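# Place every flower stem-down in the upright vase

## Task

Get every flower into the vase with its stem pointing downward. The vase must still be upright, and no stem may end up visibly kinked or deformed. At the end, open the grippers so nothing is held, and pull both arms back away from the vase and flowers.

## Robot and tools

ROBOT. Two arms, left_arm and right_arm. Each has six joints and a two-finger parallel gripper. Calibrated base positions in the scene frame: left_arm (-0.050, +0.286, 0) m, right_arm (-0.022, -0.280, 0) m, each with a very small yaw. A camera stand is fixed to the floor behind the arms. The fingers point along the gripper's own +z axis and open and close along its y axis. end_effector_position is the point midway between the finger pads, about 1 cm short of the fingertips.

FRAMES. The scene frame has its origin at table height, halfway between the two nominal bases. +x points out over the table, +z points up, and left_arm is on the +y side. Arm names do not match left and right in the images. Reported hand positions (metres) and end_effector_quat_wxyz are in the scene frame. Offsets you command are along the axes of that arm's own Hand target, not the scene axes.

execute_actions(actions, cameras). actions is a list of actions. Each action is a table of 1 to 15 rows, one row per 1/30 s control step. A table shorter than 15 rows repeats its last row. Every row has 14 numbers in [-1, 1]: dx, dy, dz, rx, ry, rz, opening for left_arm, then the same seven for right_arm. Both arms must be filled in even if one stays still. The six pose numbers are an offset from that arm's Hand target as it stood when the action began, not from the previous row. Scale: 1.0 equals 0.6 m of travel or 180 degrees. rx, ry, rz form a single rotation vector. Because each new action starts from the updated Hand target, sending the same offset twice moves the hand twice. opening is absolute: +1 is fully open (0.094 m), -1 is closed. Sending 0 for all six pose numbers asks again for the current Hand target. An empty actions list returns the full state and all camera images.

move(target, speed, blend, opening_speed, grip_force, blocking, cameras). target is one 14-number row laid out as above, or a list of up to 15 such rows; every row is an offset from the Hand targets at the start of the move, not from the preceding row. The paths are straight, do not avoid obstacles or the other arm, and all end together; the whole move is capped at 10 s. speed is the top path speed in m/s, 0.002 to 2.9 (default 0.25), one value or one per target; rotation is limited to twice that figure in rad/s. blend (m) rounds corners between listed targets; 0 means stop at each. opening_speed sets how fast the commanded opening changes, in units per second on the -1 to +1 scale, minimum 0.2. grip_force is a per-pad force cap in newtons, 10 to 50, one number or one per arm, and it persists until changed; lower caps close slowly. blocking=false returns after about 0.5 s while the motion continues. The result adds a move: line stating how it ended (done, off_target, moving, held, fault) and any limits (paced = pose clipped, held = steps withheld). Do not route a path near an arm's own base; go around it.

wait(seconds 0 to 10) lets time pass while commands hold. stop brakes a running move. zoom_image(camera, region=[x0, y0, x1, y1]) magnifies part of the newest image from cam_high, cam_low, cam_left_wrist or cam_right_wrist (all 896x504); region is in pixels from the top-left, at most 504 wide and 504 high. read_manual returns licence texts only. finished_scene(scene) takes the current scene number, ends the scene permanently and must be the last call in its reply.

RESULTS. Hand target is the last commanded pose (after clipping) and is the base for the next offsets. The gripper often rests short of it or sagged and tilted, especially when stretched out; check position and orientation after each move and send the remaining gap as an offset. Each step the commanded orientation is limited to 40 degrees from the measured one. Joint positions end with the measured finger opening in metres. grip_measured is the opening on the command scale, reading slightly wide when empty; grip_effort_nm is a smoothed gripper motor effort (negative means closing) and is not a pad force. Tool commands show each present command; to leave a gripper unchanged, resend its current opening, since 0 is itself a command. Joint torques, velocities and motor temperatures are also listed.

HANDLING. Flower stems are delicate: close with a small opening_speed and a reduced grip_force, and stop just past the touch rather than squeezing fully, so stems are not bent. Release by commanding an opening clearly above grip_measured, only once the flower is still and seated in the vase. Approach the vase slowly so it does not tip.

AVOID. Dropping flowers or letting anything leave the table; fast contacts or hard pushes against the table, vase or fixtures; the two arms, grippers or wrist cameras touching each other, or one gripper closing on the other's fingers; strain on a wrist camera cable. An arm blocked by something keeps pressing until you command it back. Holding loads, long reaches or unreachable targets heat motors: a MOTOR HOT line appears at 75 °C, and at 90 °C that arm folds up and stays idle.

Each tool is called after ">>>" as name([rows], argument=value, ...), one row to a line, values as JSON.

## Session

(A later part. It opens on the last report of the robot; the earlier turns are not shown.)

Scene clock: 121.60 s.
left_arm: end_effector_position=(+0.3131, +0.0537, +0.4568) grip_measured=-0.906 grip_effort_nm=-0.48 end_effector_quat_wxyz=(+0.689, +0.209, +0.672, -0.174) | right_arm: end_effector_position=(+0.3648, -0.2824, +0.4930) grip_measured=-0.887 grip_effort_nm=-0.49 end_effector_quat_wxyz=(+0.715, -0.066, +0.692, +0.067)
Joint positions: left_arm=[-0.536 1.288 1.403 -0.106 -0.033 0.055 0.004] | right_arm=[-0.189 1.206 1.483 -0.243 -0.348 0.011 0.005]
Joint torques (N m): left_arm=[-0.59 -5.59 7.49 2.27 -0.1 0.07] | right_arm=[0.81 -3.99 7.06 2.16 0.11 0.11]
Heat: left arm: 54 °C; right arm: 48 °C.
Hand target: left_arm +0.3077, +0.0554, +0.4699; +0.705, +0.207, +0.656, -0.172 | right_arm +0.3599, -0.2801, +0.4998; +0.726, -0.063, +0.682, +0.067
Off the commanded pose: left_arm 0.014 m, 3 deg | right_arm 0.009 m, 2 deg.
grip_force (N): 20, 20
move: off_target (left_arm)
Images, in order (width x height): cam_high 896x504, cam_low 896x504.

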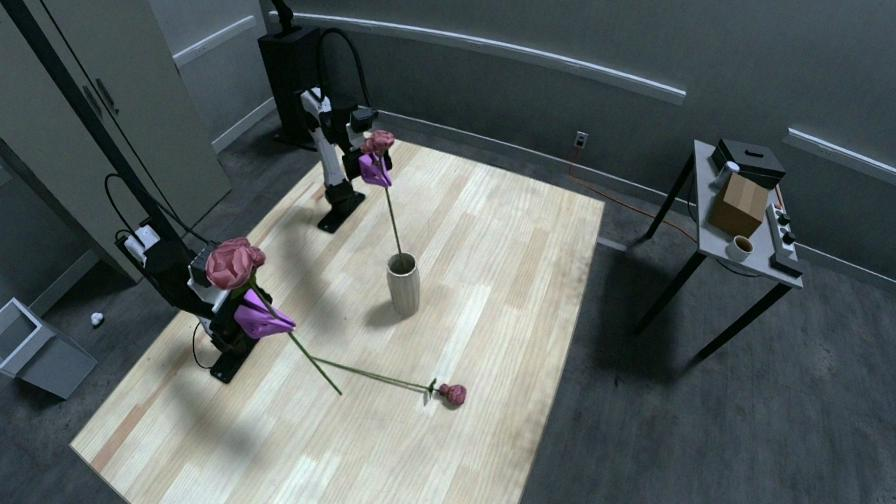

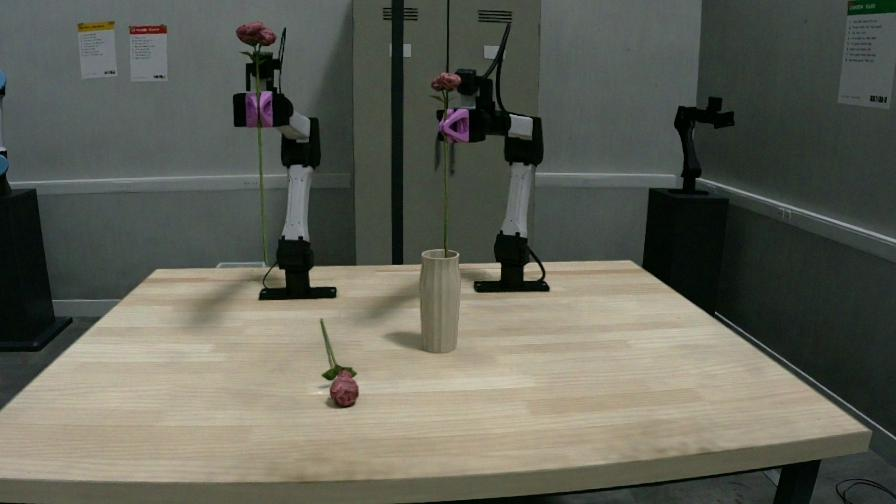

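>>> move(target=[0.2325,-0.0154,-0.0125,0,0,0,-1.0,0,0,0,0,0,0,-1.0], speed=0.12, cameras=["cam_high", "cam_low"])

>>> zoom_image(camera="cam_high", region=[310, 130, 460, 330])

>>> zoom_image(camera="cam_low", region=[380, 70, 520, 370])

Scene clock: 126.73 s.
left_arm: end_effector_position=(+0.3087, +0.0570, +0.3248) grip_measured=-0.906 grip_effort_nm=-0.48 end_effector_quat_wxyz=(+0.695, +0.207, +0.666, -0.175) | right_arm: end_effector_position=(+0.3648, -0.2824, +0.4930) grip_measured=-0.887 grip_effort_nm=-0.49 end_effector_quat_wxyz=(+0.715, -0.066, +0.692, +0.067)
Joint positions: left_arm=[-0.536 1.219 0.807 0.439 -0.035 0.055 0.004] | right_arm=[-0.189 1.206 1.483 -0.243 -0.348 0.011 0.005]
Joint torques (N m): left_arm=[-0.77 -3.89 7.47 2.31 -0.08 0.07] | right_arm=[0.83 -4 7.06 2.16 0.11 0.11]
Heat: left arm: 54 °C; right arm: 48 °C.
Hand target: left_arm +0.3076, +0.0555, +0.3300; +0.705, +0.207, +0.656, -0.172 | right_arm +0.3599, -0.2801, +0.4998; +0.726, -0.063, +0.682, +0.067
Off the commanded pose: left_arm 0.005 m, 2 deg | right_arm 0.009 m, 2 deg.
grip_force (N): 20, 20
move: done
Images, in order (width x height): cam_high 896x504, cam_low 896x504.

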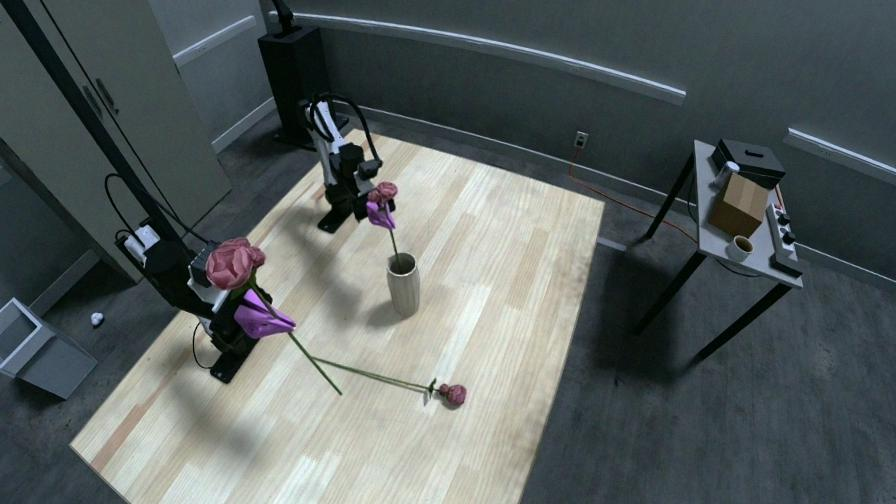

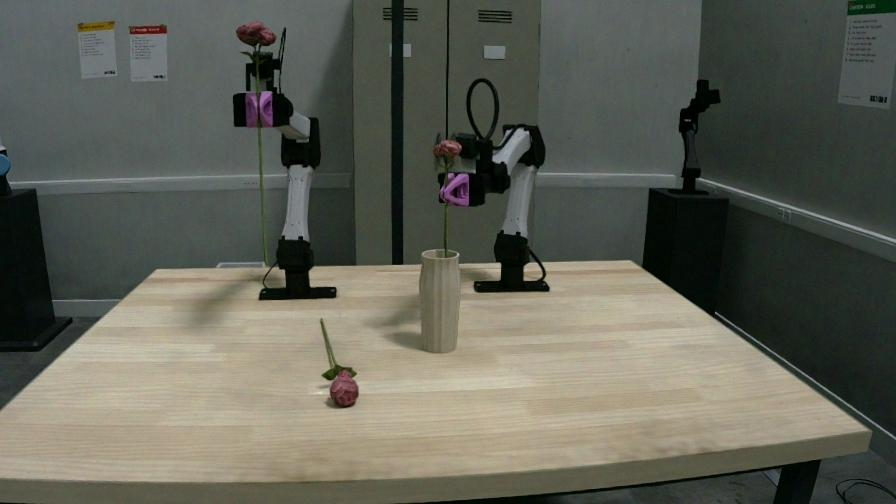

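Scaled by 2.520 from the camera's 896x504 image, which has a finer 1280x720 frame.

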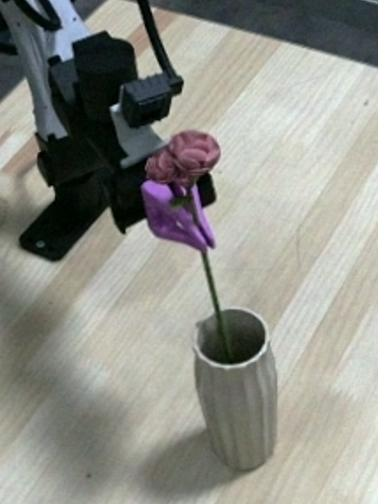

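Scaled by 1.680 from the camera's 896x504 image, which has a finer 1280x720 frame.

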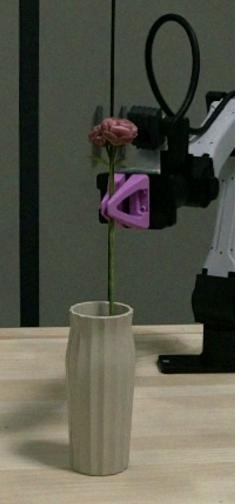

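>>> move([
  [0.025,-0.001,-0.001,0,0,0,-1.0,0,0,0,0,0,0,-1.0],
  [0.025,-0.001,-0.001,0,0,0,-0.5,0,0,0,0,0,0,-1.0],
], speed=0.05, opening_speed=0.5, cameras=["cam_high", "cam_low", "cam_left_wrist"])

>>> zoom_image(camera="cam_high", region=[310, 130, 460, 330])

>>> zoom_image(camera="cam_low", region=[380, 70, 520, 370])

Scene clock: 131.30 s.
left_arm: end_effector_position=(+0.3084, +0.0574, +0.3135) grip_measured=-0.502 grip_effort_nm=0.10 end_effector_quat_wxyz=(+0.699, +0.205, +0.662, -0.176) | right_arm: end_effector_position=(+0.3648, -0.2824, +0.4930) grip_measured=-0.887 grip_effort_nm=-0.48 end_effector_quat_wxyz=(+0.715, -0.066, +0.692, +0.067)
Joint positions: left_arm=[-0.536 1.23 0.756 0.512 -0.036 0.055 0.023] | right_arm=[-0.189 1.206 1.483 -0.243 -0.348 0.011 0.005]
Joint torques (N m): left_arm=[-0.43 -3.7 7.39 2.24 0 0.13] | right_arm=[0.81 -4 7.05 2.16 0.11 0.11]
Motor temperatures (°C): left_arm=[35 50 49 55 34 32 31] | right_arm=[32 46 43 48 33 34 32]
Heat: left arm: 55 °C; right arm: 48 °C.
Hand target: left_arm +0.3081, +0.0557, +0.3148; +0.705, +0.207, +0.656, -0.172 | right_arm +0.3599, -0.2801, +0.4998; +0.726, -0.063, +0.682, +0.067
Off the commanded pose: left_arm 0.002 m, 1 deg | right_arm 0.009 m, 2 deg.
grip_force (N): 20, 20
move: done
camera_calibration:
cam_left_wrist: T_world_to_cam=[[-0.569697, -0.821191, 0.0330165, 0.206759], [-0.325275, 0.188401, -0.926661, 0.416309], [0.754746, -0.538656, -0.374444, 0.0349699], [0, 0, 0, 1]] pos_world=[0.226812, 0.110193, 0.392045]
Images, in order (width x height): cam_high 896x504, cam_low 896x504, cam_left_wrist 896x504.

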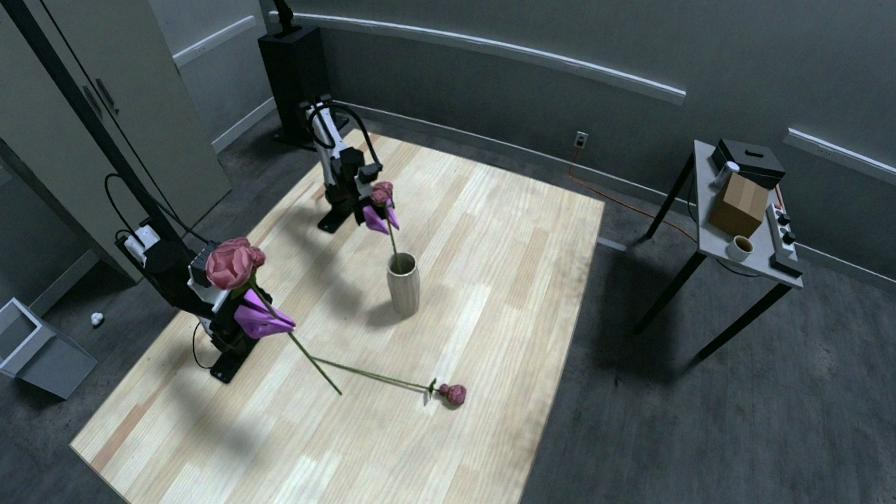

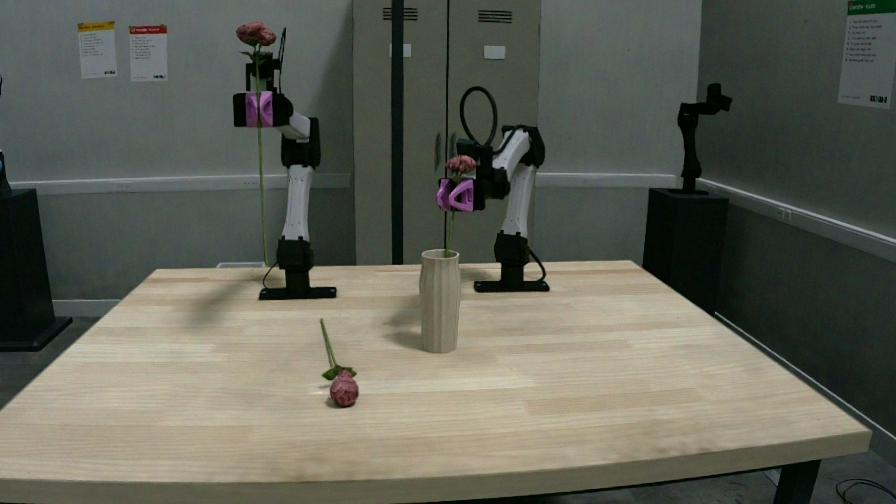

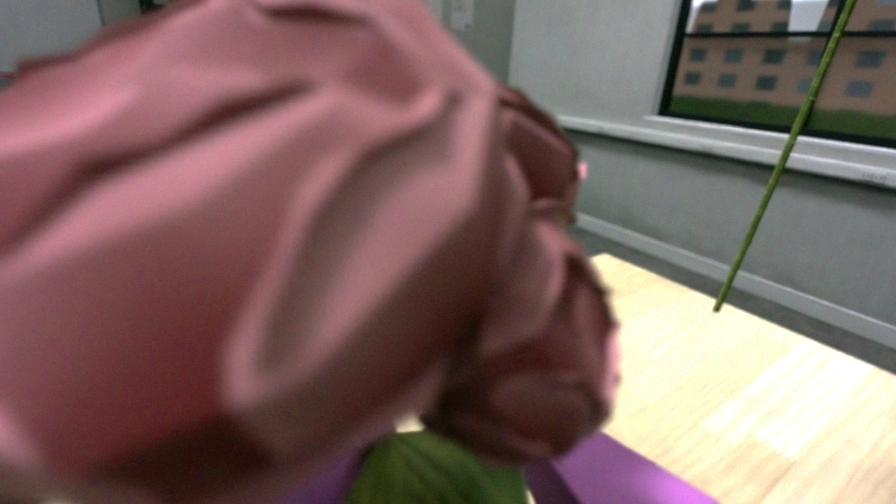

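Scaled by 2.520 from the camera's 896x504 image, which has a finer 1280x720 frame.

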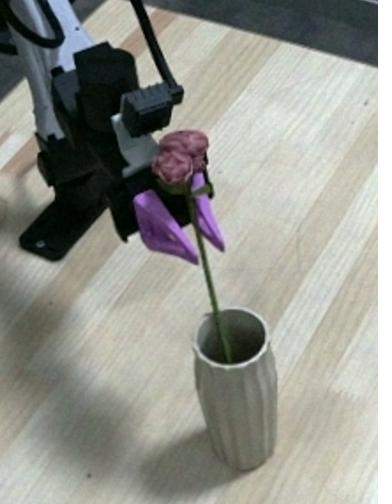

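Scaled by 1.680 from the camera's 896x504 image, which has a finer 1280x720 frame.

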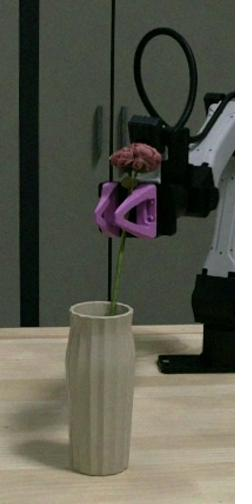

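>>> move([
  [0,0,0,0,0,0,-0.1,0,0,0,0,0,0,-1.0],
  [0,0,-0.2167,0,0,0,-0.1,0,0,0,0,0,0,-1.0],
], speed=0.12, cameras=["cam_high", "cam_low", "cam_left_wrist"])

>>> zoom_image(camera="cam_high", region=[310, 130, 460, 330])

>>> zoom_image(camera="cam_low", region=[380, 70, 520, 370])

Scene clock: 140.20 s.
left_arm: end_effector_position=(+0.1970, +0.1228, +0.3091) grip_measured=-0.102 grip_effort_nm=0.10 end_effector_quat_wxyz=(+0.702, +0.204, +0.658, -0.179) | right_arm: end_effector_position=(+0.3648, -0.2824, +0.4930) grip_measured=-0.887 grip_effort_nm=-0.49 end_effector_quat_wxyz=(+0.715, -0.066, +0.692, +0.067)
Joint positions: left_arm=[-0.584 0.579 0.493 0.137 -0.079 0.055 0.042] | right_arm=[-0.189 1.206 1.483 -0.243 -0.348 0.011 0.005]
Joint torques (N m): left_arm=[-0.44 -0.13 7.32 2.11 -0.09 0.11] | right_arm=[0.83 -4 7.06 2.16 0.11 0.11]
Motor temperatures (°C): left_arm=[35 49 50 56 34 32 31] | right_arm=[32 46 43 48 33 34 32]
Heat: left arm: 56 °C; right arm: 48 °C.
Hand target: left_arm +0.1970, +0.1229, +0.3078; +0.705, +0.207, +0.656, -0.172 | right_arm +0.3599, -0.2801, +0.4998; +0.726, -0.063, +0.682, +0.067
Off the commanded pose: left_arm 0.001 m, 1 deg | right_arm 0.009 m, 2 deg.
grip_force (N): 20, 20
move: done
camera_calibration:
cam_left_wrist: T_world_to_cam=[[-0.573795, -0.81827, 0.0345554, 0.197144], [-0.31621, 0.182421, -0.930985, 0.363919], [0.755494, -0.545121, -0.363417, 0.149823], [0, 0, 0, 1]] pos_world=[0.115004, 0.176602, 0.386439]
Images, in order (width x height): cam_high 896x504, cam_low 896x504, cam_left_wrist 896x504.

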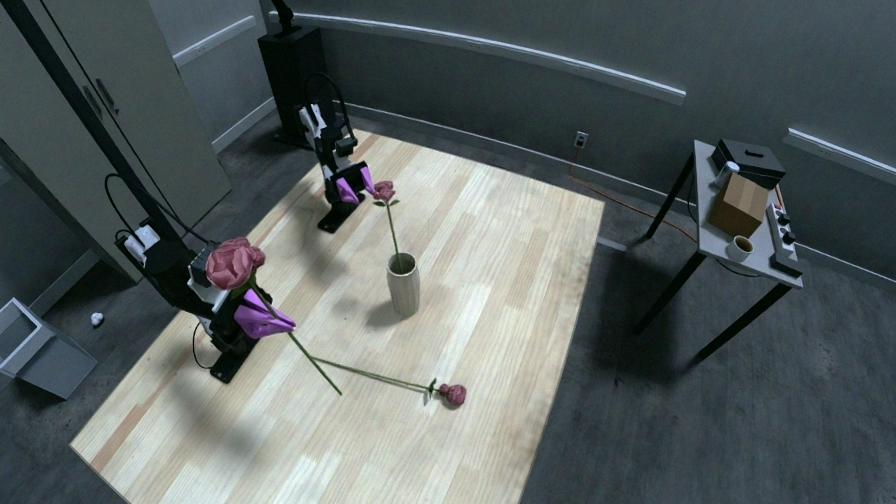

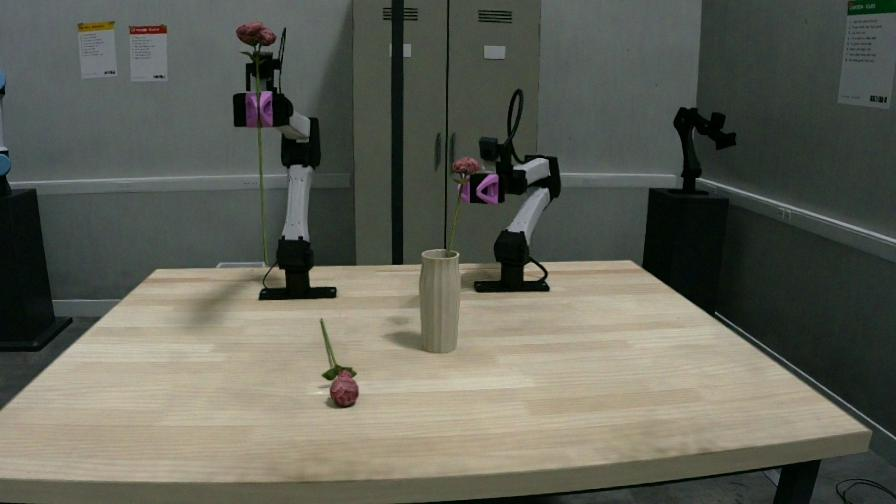

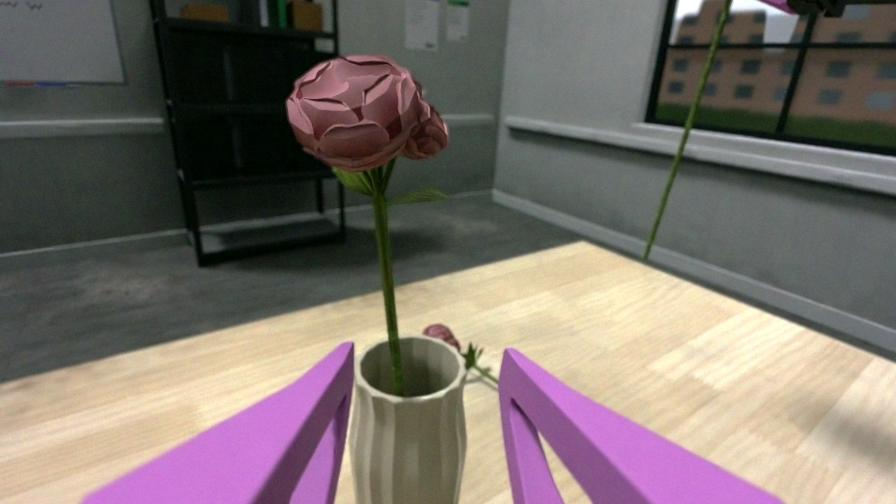

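Scaled by 2.520 from the camera's 896x504 image, which has a finer 1280x720 frame.

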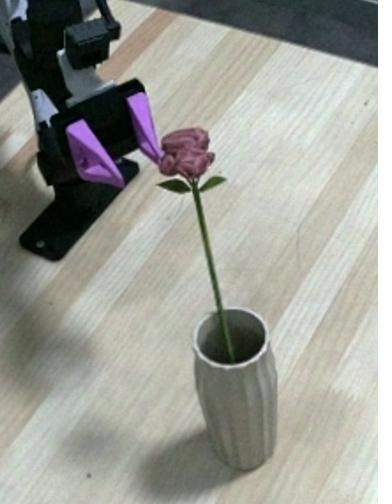

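Scaled by 1.680 from the camera's 896x504 image, which has a finer 1280x720 frame.

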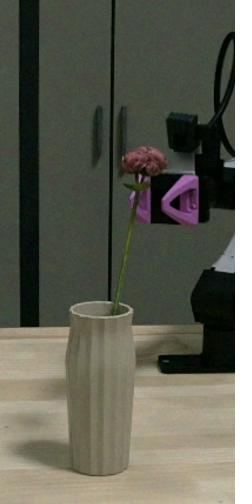

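>>> move([
  [0.12,0.19,-0.007,-0.085,0.0057,0.0046,-0.1,-0.0653,0.2685,0.0207,-0.122,0,0.0077,-1.0],
  [0.239,0.3862,-0.015,-0.1715,0.0114,0.0092,-0.1,-0.061,0.54,0.0915,-0.2462,0,0.0155,-1.0],
], speed=0.2, blend=0.03, cameras=["all"])

>>> zoom_image(camera="cam_high", region=[310, 80, 460, 330])

>>> zoom_image(camera="cam_low", region=[380, 10, 520, 370])

Scene clock: 155.37 s.
left_arm: end_effector_position=(+0.3165, +0.3279, +0.1659) grip_measured=-0.102 grip_effort_nm=0.09 end_effector_quat_wxyz=(+0.708, +0.020, +0.706, +0.019) | right_arm: end_effector_position=(+0.3566, +0.0457, +0.5255) grip_measured=-0.887 grip_effort_nm=-0.48 end_effector_quat_wxyz=(+0.640, -0.315, +0.621, +0.325)
Joint positions: left_arm=[0.263 1.427 0.208 1.221 0.218 0.055 0.042] | right_arm=[0.562 1.685 2.043 -0.325 -0.35 0.012 0.005]
Joint torques (N m): left_arm=[1.36 -2.76 6.93 2.48 0.15 -0.07] | right_arm=[0.35 -5.48 11.95 1.97 -0.21 0.11]
Motor temperatures (°C): left_arm=[35 47 50 56 34 32 31] | right_arm=[32 45 43 48 33 34 32]
Heat: left arm: 56 °C; right arm: 48 °C.
Hand target: left_arm +0.3196, +0.3300, +0.1799; +0.725, +0.024, +0.688, +0.023 | right_arm +0.3522, +0.0479, +0.5399; +0.647, -0.316, +0.607, +0.336
Off the commanded pose: left_arm 0.014 m, 3 deg | right_arm 0.015 m, 2 deg.
grip_force (N): 20, 20
move: off_target (left_arm, right_arm)
camera_calibration:
cam_left_wrist: T_world_to_cam=[[-0.0601053, -0.997646, 0.033019, 0.334927], [-0.409534, -0.00552035, -0.912278, 0.319114], [0.910313, -0.0683551, -0.408238, -0.0786135], [0, 0, 0, 1]] pos_world=[0.222382, 0.330526, 0.247969]
cam_right_wrist: T_world_to_cam=[[0.788389, -0.612577, 0.0564994, -0.28287], [-0.200856, -0.343131, -0.917561, 0.601927], [0.581464, 0.712046, -0.393561, 0.0851421], [0, 0, 0, 1]] pos_world=[0.294405, -0.0273646, 0.601795]

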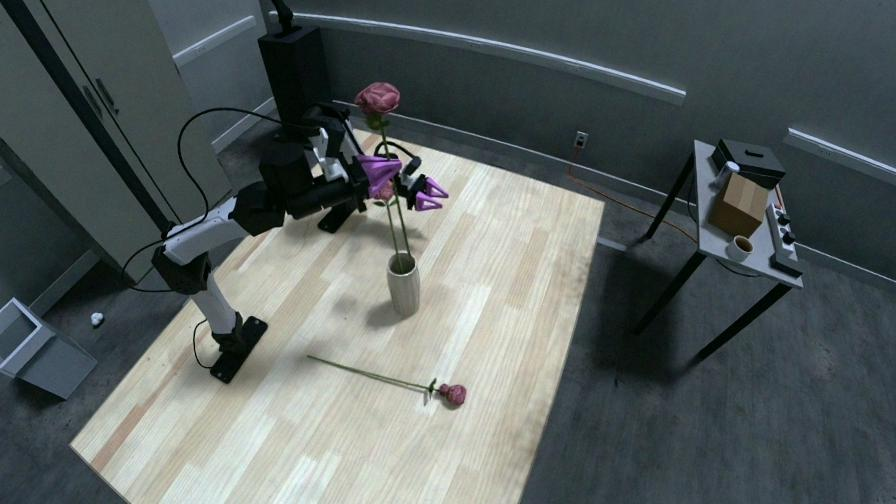

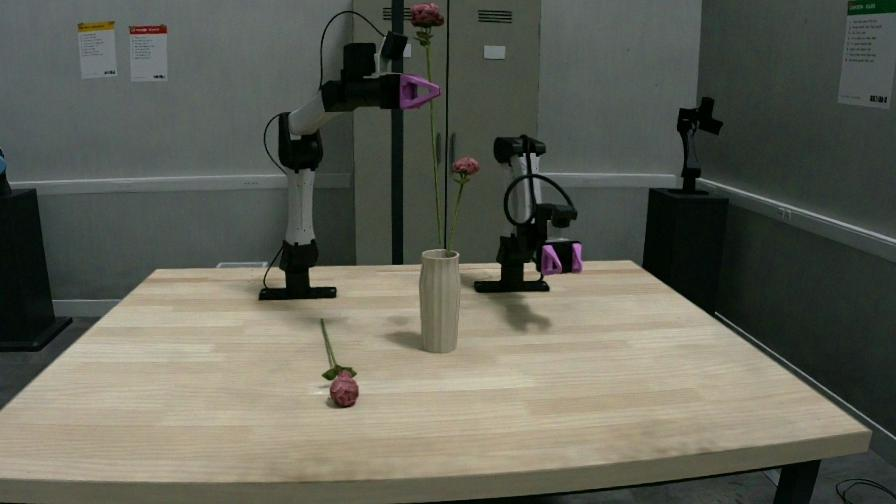

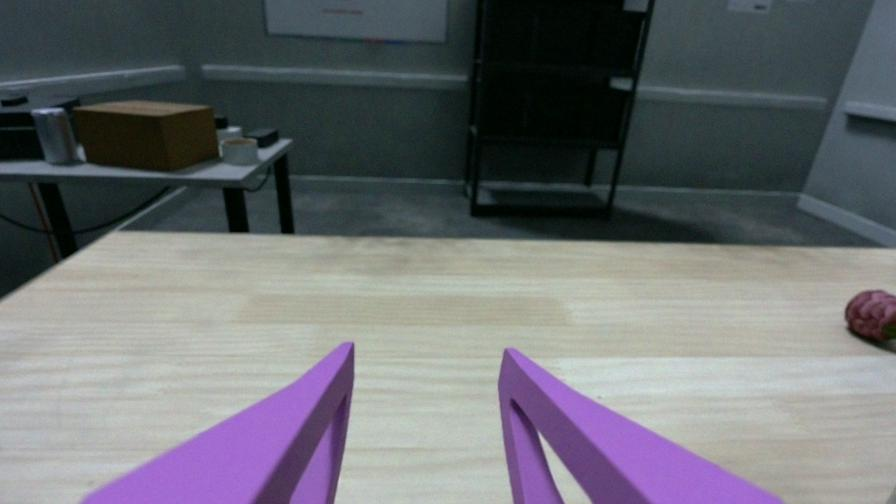

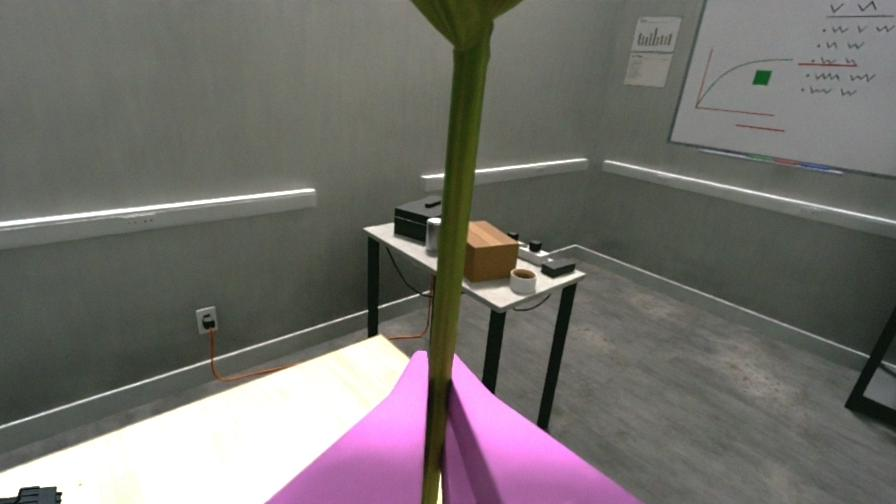

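Scaled by 2.016 from the camera's 896x504 image, which has a finer 1280x720 frame.

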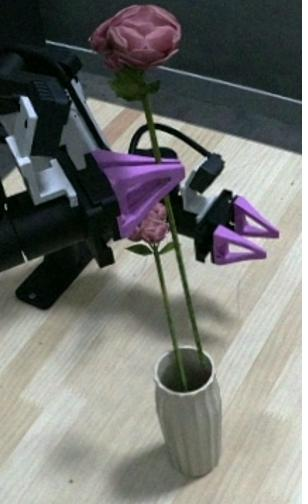

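Scaled by 1.400 from the camera's 896x504 image, which has a finer 1280x720 frame.

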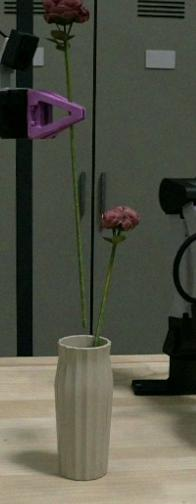

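>>> move([
  [0,0,0,0,0,0,-0.1,0,0.005,0.007,0,0.028,0,-1.0],
  [0,0,0,0,0,0,-0.1,0.1003,0.005,0.0005,0,0.028,0,-1.0],
], speed=0.15, cameras=["cam_high","cam_low"])

>>> zoom_image(camera="cam_high", region=[310, 80, 460, 330])

>>> zoom_image(camera="cam_low", region=[380, 10, 520, 370])

Scene clock: 165.97 s.
left_arm: end_effector_position=(+0.3165, +0.3279, +0.1660) grip_measured=-0.102 grip_effort_nm=0.10 end_effector_quat_wxyz=(+0.708, +0.020, +0.706, +0.019) | right_arm: end_effector_position=(+0.3631, +0.0560, +0.4596) grip_measured=-0.887 grip_effort_nm=-0.49 end_effector_quat_wxyz=(+0.600, -0.328, +0.657, +0.319)
Joint positions: left_arm=[0.263 1.427 0.208 1.221 0.218 0.055 0.042] | right_arm=[0.572 1.648 1.826 -0.26 -0.35 -0.003 0.005]
Joint torques (N m): left_arm=[1.26 -3.11 7.08 2.45 0.19 -0.12] | right_arm=[0.61 -8.95 8.43 2.2 -0.1 -0.07]
Motor temperatures (°C): left_arm=[35 47 49 57 34 32 31] | right_arm=[32 45 45 49 33 34 32]
Heat: left arm: 57 °C; right arm: 49 °C.
Hand target: left_arm +0.3196, +0.3300, +0.1799; +0.725, +0.024, +0.688, +0.023 | right_arm +0.3520, +0.0531, +0.4798; +0.619, -0.330, +0.635, +0.322
Off the commanded pose: left_arm 0.014 m, 3 deg | right_arm 0.023 m, 3 deg.
grip_force (N): 20, 20
move: off_target (left_arm, right_arm)
Images, in order (width x height): cam_high 896x504, cam_low 896x504.

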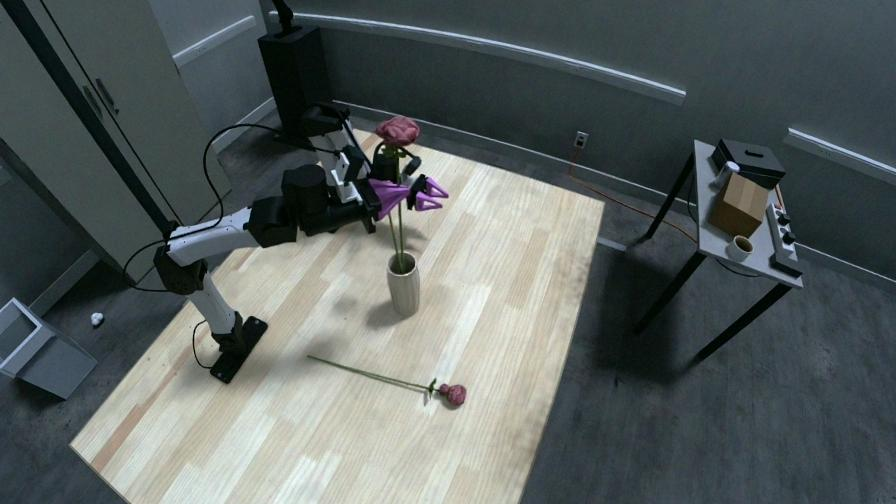

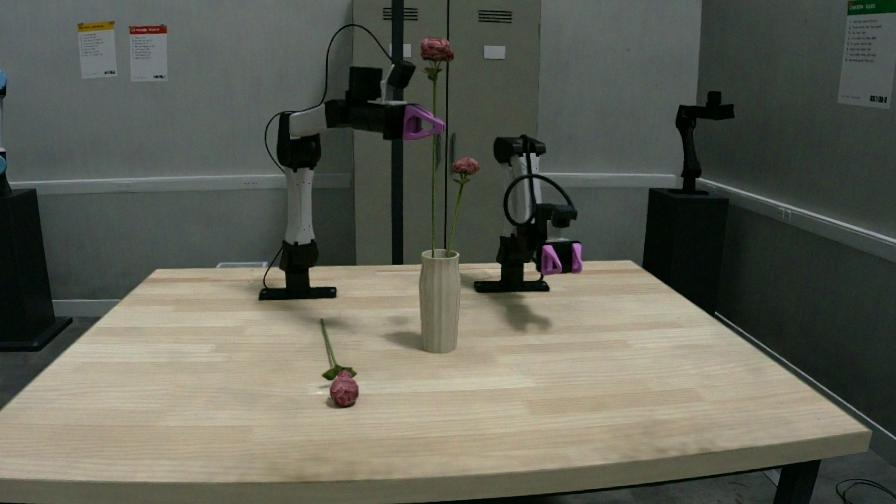

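Scaled by 2.016 from the camera's 896x504 image, which has a finer 1280x720 frame.

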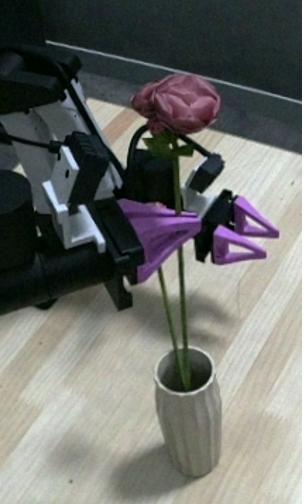

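Scaled by 1.400 from the camera's 896x504 image, which has a finer 1280x720 frame.

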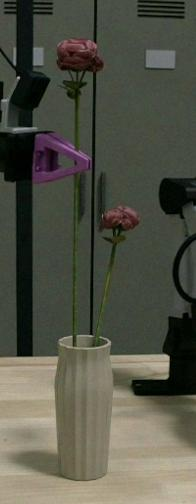

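>>> move([
  [0,0,0,0,0,0,-0.1,0.208,0,0.005,0,0,0,-1.0],
  [0,0,0,0,0,0,-0.1,0.225,0,0.005,0,0,0,-1.0],
], speed=[0.15,0.04], cameras=["cam_high","cam_low"])

>>> zoom_image(camera="cam_high", region=[310, 80, 460, 330])

>>> zoom_image(camera="cam_low", region=[380, 10, 520, 370])

Scene clock: 172.23 s.
left_arm: end_effector_position=(+0.3165, +0.3279, +0.1660) grip_measured=-0.102 grip_effort_nm=0.09 end_effector_quat_wxyz=(+0.708, +0.020, +0.706, +0.019) | right_arm: end_effector_position=(+0.3602, +0.0541, +0.3297) grip_measured=-0.887 grip_effort_nm=-0.49 end_effector_quat_wxyz=(+0.603, -0.327, +0.653, +0.319)
Joint positions: left_arm=[0.263 1.427 0.208 1.221 0.218 0.055 0.042] | right_arm=[0.572 1.559 1.198 0.289 -0.35 -0.003 0.005]
Joint torques (N m): left_arm=[1.32 -2.92 6.99 2.47 0.23 -0.09] | right_arm=[0.59 -8.62 8.1 2.2 -0.1 -0.07]
Motor temperatures (°C): left_arm=[35 47 49 57 34 32 31] | right_arm=[32 47 45 50 33 34 32]
Heat: left arm: 57 °C; right arm: 50 °C.
Hand target: left_arm +0.3196, +0.3300, +0.1799; +0.725, +0.024, +0.688, +0.023 | right_arm +0.3518, +0.0527, +0.3448; +0.619, -0.330, +0.635, +0.322
Off the commanded pose: left_arm 0.014 m, 3 deg | right_arm 0.017 m, 3 deg.
grip_force (N): 20, 20
move: off_target (left_arm, right_arm)
Images, in order (width x height): cam_high 896x504, cam_low 896x504.

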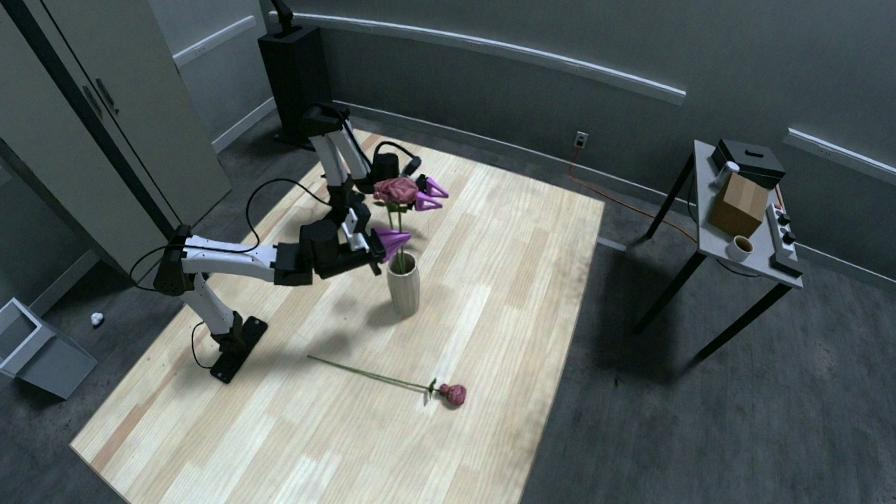

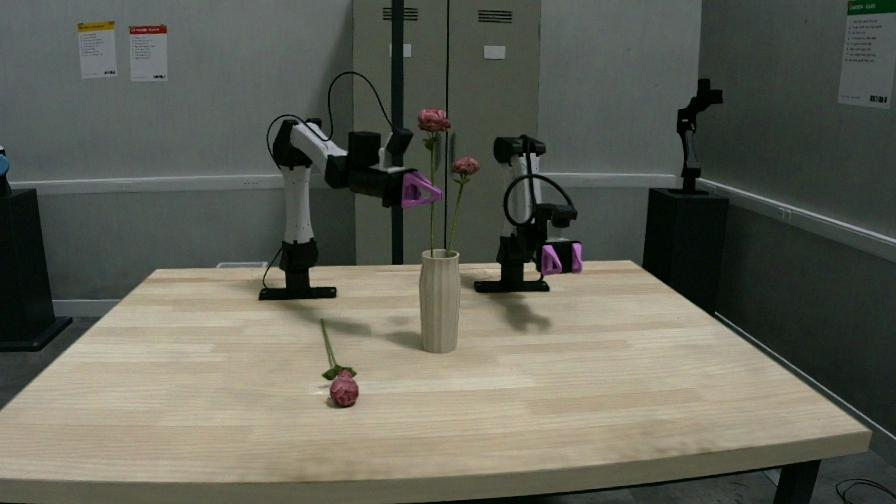

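Scaled by 2.016 from the camera's 896x504 image, which has a finer 1280x720 frame.

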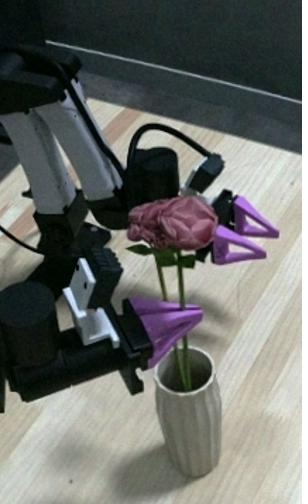

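Scaled by 1.400 from the camera's 896x504 image, which has a finer 1280x720 frame.

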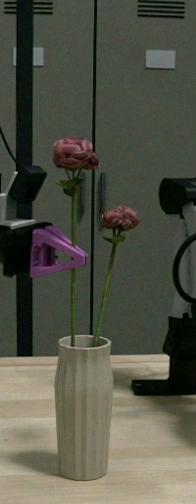

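>>> move([
  [0,0,0,0,0,0,-0.1,0.018,0,0,0,0,0,-1.0],
  [0,0,0,0,0,0,-0.1,0.018,0,0,0,0,0,-0.5],
  [0,0,0,0,0,0,-0.1,0.018,0,-0.2167,0,0,0,-0.3],
], speed=[0.04,0.04,0.12], opening_speed=0.6, cameras=["cam_high","cam_low","cam_right_wrist"])

>>> zoom_image(camera="cam_high", region=[310, 80, 460, 330])

>>> zoom_image(camera="cam_low", region=[380, 10, 520, 370])

Scene clock: 178.30 s.
left_arm: end_effector_position=(+0.3165, +0.3279, +0.1660) grip_measured=-0.102 grip_effort_nm=0.10 end_effector_quat_wxyz=(+0.708, +0.020, +0.706, +0.019) | right_arm: end_effector_position=(+0.2805, -0.0521, +0.3424) grip_measured=-0.302 grip_effort_nm=0.09 end_effector_quat_wxyz=(+0.622, -0.324, +0.635, +0.323)
Joint positions: left_arm=[0.263 1.427 0.208 1.221 0.218 0.055 0.042] | right_arm=[0.375 1.069 0.836 0.215 -0.548 -0.004 0.033]
Joint torques (N m): left_arm=[1.35 -3.11 6.94 2.43 0.18 -0.11] | right_arm=[-0.59 -3.32 7.57 1.81 -0.22 -0.11]
Motor temperatures (°C): left_arm=[35 46 49 58 34 32 31] | right_arm=[32 47 44 50 33 34 32]
Heat: left arm: 58 °C; right arm: 50 °C.
Hand target: left_arm +0.3196, +0.3300, +0.1799; +0.725, +0.024, +0.688, +0.023 | right_arm +0.2770, -0.0540, +0.3373; +0.620, -0.330, +0.635, +0.322
Off the commanded pose: left_arm 0.014 m, 3 deg | right_arm 0.007 m, 1 deg.
grip_force (N): 20, 20
move: off_target (left_arm); target 2's new opening was sent with right_arm's hand 0.015 m and 3 deg from that target
camera_calibration:
cam_right_wrist: T_world_to_cam=[[0.796818, -0.601937, 0.0524605, -0.272855], [-0.225682, -0.377036, -0.898283, 0.383737], [0.560489, 0.703929, -0.436275, 0.147016], [0, 0, 0, 1]] pos_world=[0.221617, -0.123047, 0.423158]
Images, in order (width x height): cam_high 896x504, cam_low 896x504, cam_right_wrist 896x504.

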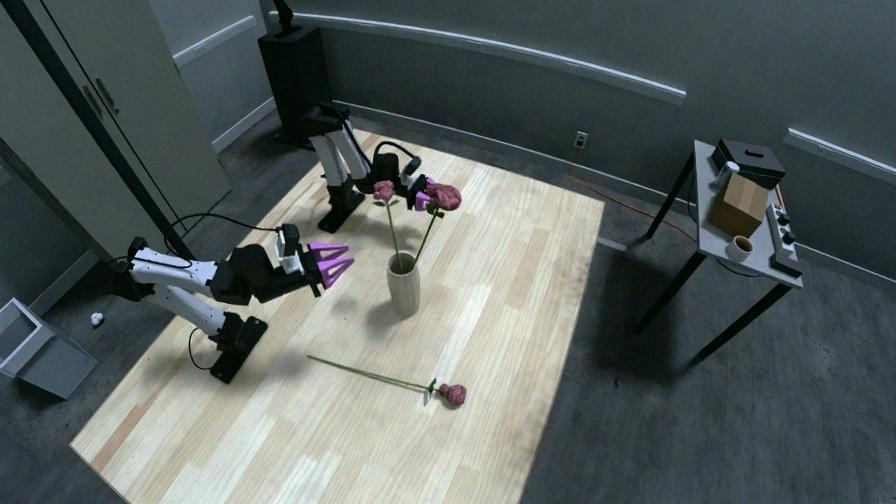

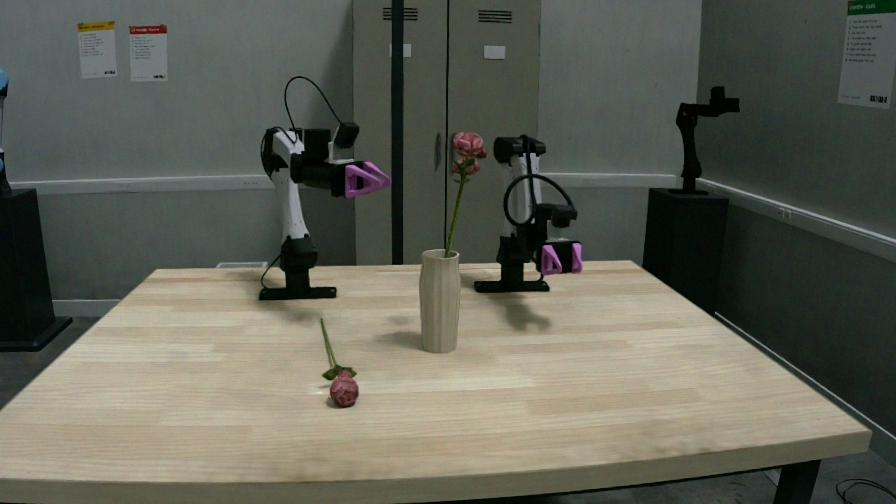

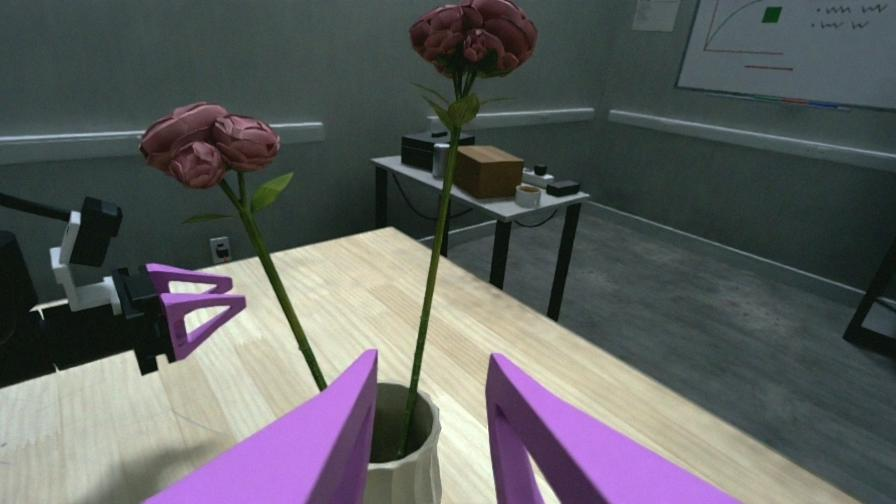

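Scaled by 2.016 from the camera's 896x504 image, which has a finer 1280x720 frame.

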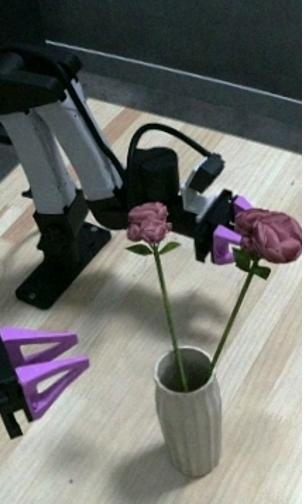

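Scaled by 1.400 from the camera's 896x504 image, which has a finer 1280x720 frame.

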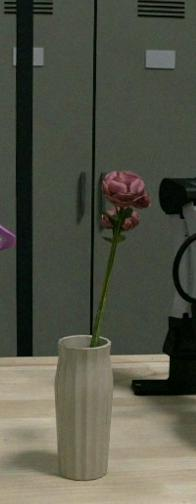

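>>> move([
  [0,0,0,0,0,0,-0.1,0.0982,-0.1833,-0.105,0.0794,0.1852,0.0813,0.2],
  [0,0,0,0,0,0,-0.1,0.3453,-0.3285,0.0128,0.1984,0.4629,0.2033,0.2],
], speed=0.25, blend=0.04, cameras=["cam_right_wrist","cam_high"])

Scene clock: 188.87 s.
left_arm: end_effector_position=(+0.3165, +0.3279, +0.1660) grip_measured=-0.102 grip_effort_nm=0.09 end_effector_quat_wxyz=(+0.708, +0.020, +0.706, +0.019) | right_arm: end_effector_position=(+0.4369, -0.1664, +0.1265) grip_measured=+0.198 grip_effort_nm=0.09 end_effector_quat_wxyz=(+0.040, -0.077, +0.996, +0.013)
Joint positions: left_arm=[0.263 1.427 0.208 1.221 0.218 0.055 0.042] | right_arm=[0.209 2.391 2.474 -1.57 -0.013 0.083 0.056]
Joint torques (N m): left_arm=[1.01 -2.88 6.97 2.46 0.21 -0.13] | right_arm=[0.61 -10 10.95 0.46 0.11 0.11]
Motor temperatures (°C): left_arm=[35 46 48 58 34 32 31] | right_arm=[32 46 45 49 33 34 31]
Heat: left arm: 58 °C; right arm: 49 °C.
Hand target: left_arm +0.3196, +0.3300, +0.1799; +0.725, +0.024, +0.688, +0.023 | right_arm +0.4399, -0.1650, +0.1301; +0.000, -0.075, +0.997, +0.000
Off the commanded pose: left_arm 0.014 m, 3 deg | right_arm 0.005 m, 5 deg.
joint sent to its limit (right arm) — joint 4 (wrist pitch), lower limit. The joint targets are off in orientation, not in position.
grip_force (N): 20, 20
move: off_target (left_arm, right_arm)
camera_calibration:
cam_right_wrist: T_world_to_cam=[[0.210288, -0.977558, 0.0126554, -0.256178], [-0.917866, -0.192958, 0.346827, 0.357523], [-0.336601, -0.0845495, -0.937844, 0.36988], [0, 0, 0, 1]] pos_world=[0.506531, -0.150169, 0.226133]
Images, in order (width x height): cam_high 896x504, cam_right_wrist 896x504.

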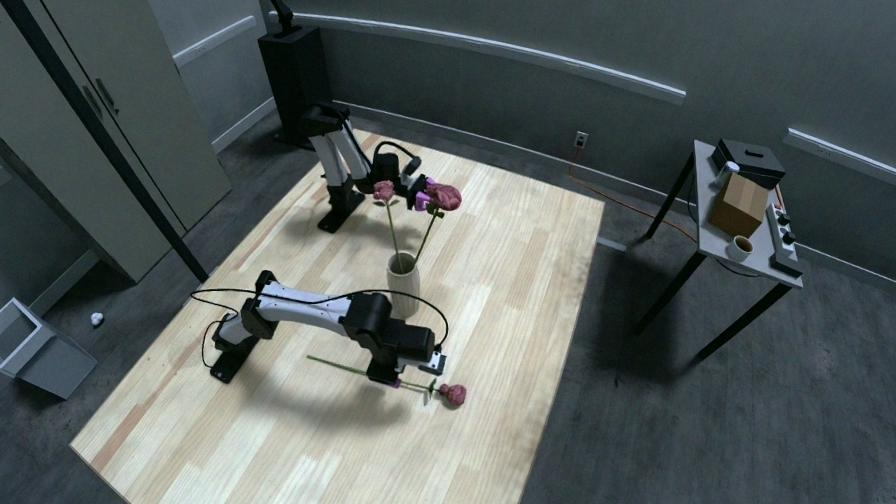

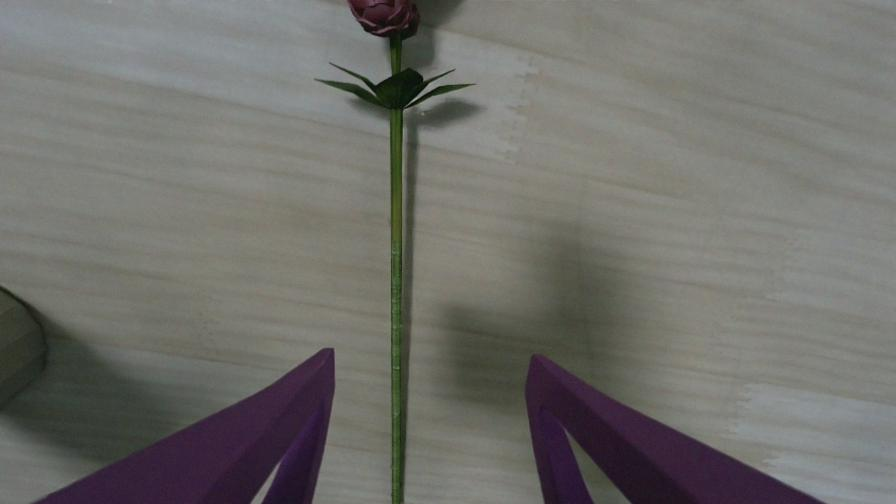

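>>> move([
  [0,0,0,0,0,0,-0.1,-0.0061,0.0404,0.16,0,0,-0.0072,0.2],
  [0,0,0,0,0,0,-0.1,-0.0061,0.0404,0.2168,0,0,-0.0072,-0.5],
], speed=[0.2,0.06], cameras=["cam_right_wrist","cam_high"])

Scene clock: 198.77 s.
left_arm: end_effector_position=(+0.3165, +0.3279, +0.1660) grip_measured=-0.102 grip_effort_nm=0.09 end_effector_quat_wxyz=(+0.708, +0.020, +0.706, +0.019) | right_arm: end_effector_position=(+0.4417, -0.1402, +0.0104) grip_measured=-0.498 grip_effort_nm=-0.10 end_effector_quat_wxyz=(+0.006, -0.089, +0.996, +0.005)
Joint positions: left_arm=[0.263 1.427 0.208 1.221 0.218 0.055 0.042] | right_arm=[0.261 2.486 2.183 -1.253 -0.008 0.111 0.024]
Joint torques (N m): left_arm=[0.98 -3.1 6.78 2.43 0.14 -0.15] | right_arm=[0.31 -10.59 6.19 0.6 0.06 0.1]
Motor temperatures (°C): left_arm=[35 46 48 59 34 32 31] | right_arm=[32 48 45 47 33 34 31]
Heat: left arm: 59 °C; right arm: 48 °C.
Hand target: left_arm +0.3196, +0.3300, +0.1799; +0.725, +0.024, +0.688, +0.023 | right_arm +0.4399, -0.1407, -0.0001; +0.000, -0.086, +0.996, +0.000
Off the commanded pose: left_arm 0.014 m, 3 deg | right_arm 0.011 m, 1 deg.
grip_force (N): 20, 20
move: off_target (left_arm, right_arm)
camera_calibration:
cam_right_wrist: T_world_to_cam=[[0.234441, -0.971939, 0.0192951, -0.240097], [-0.888015, -0.206037, 0.41107, 0.391611], [-0.39556, -0.113506, -0.911399, 0.286551], [0, 0, 0, 1]] pos_world=[0.517393, -0.120148, 0.104815]
Images, in order (width x height): cam_high 896x504, cam_right_wrist 896x504.

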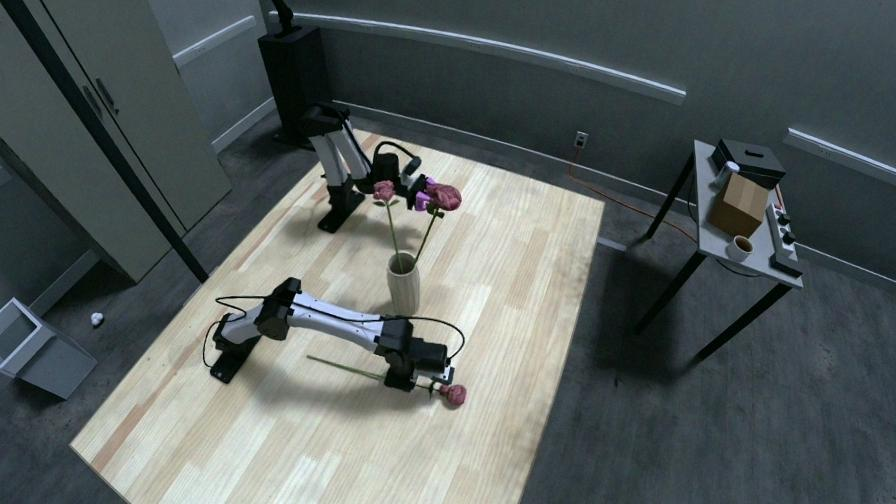

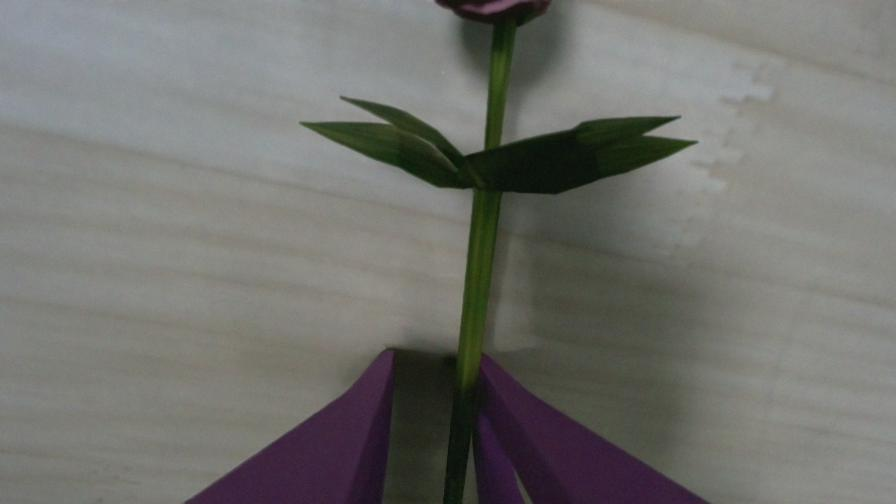

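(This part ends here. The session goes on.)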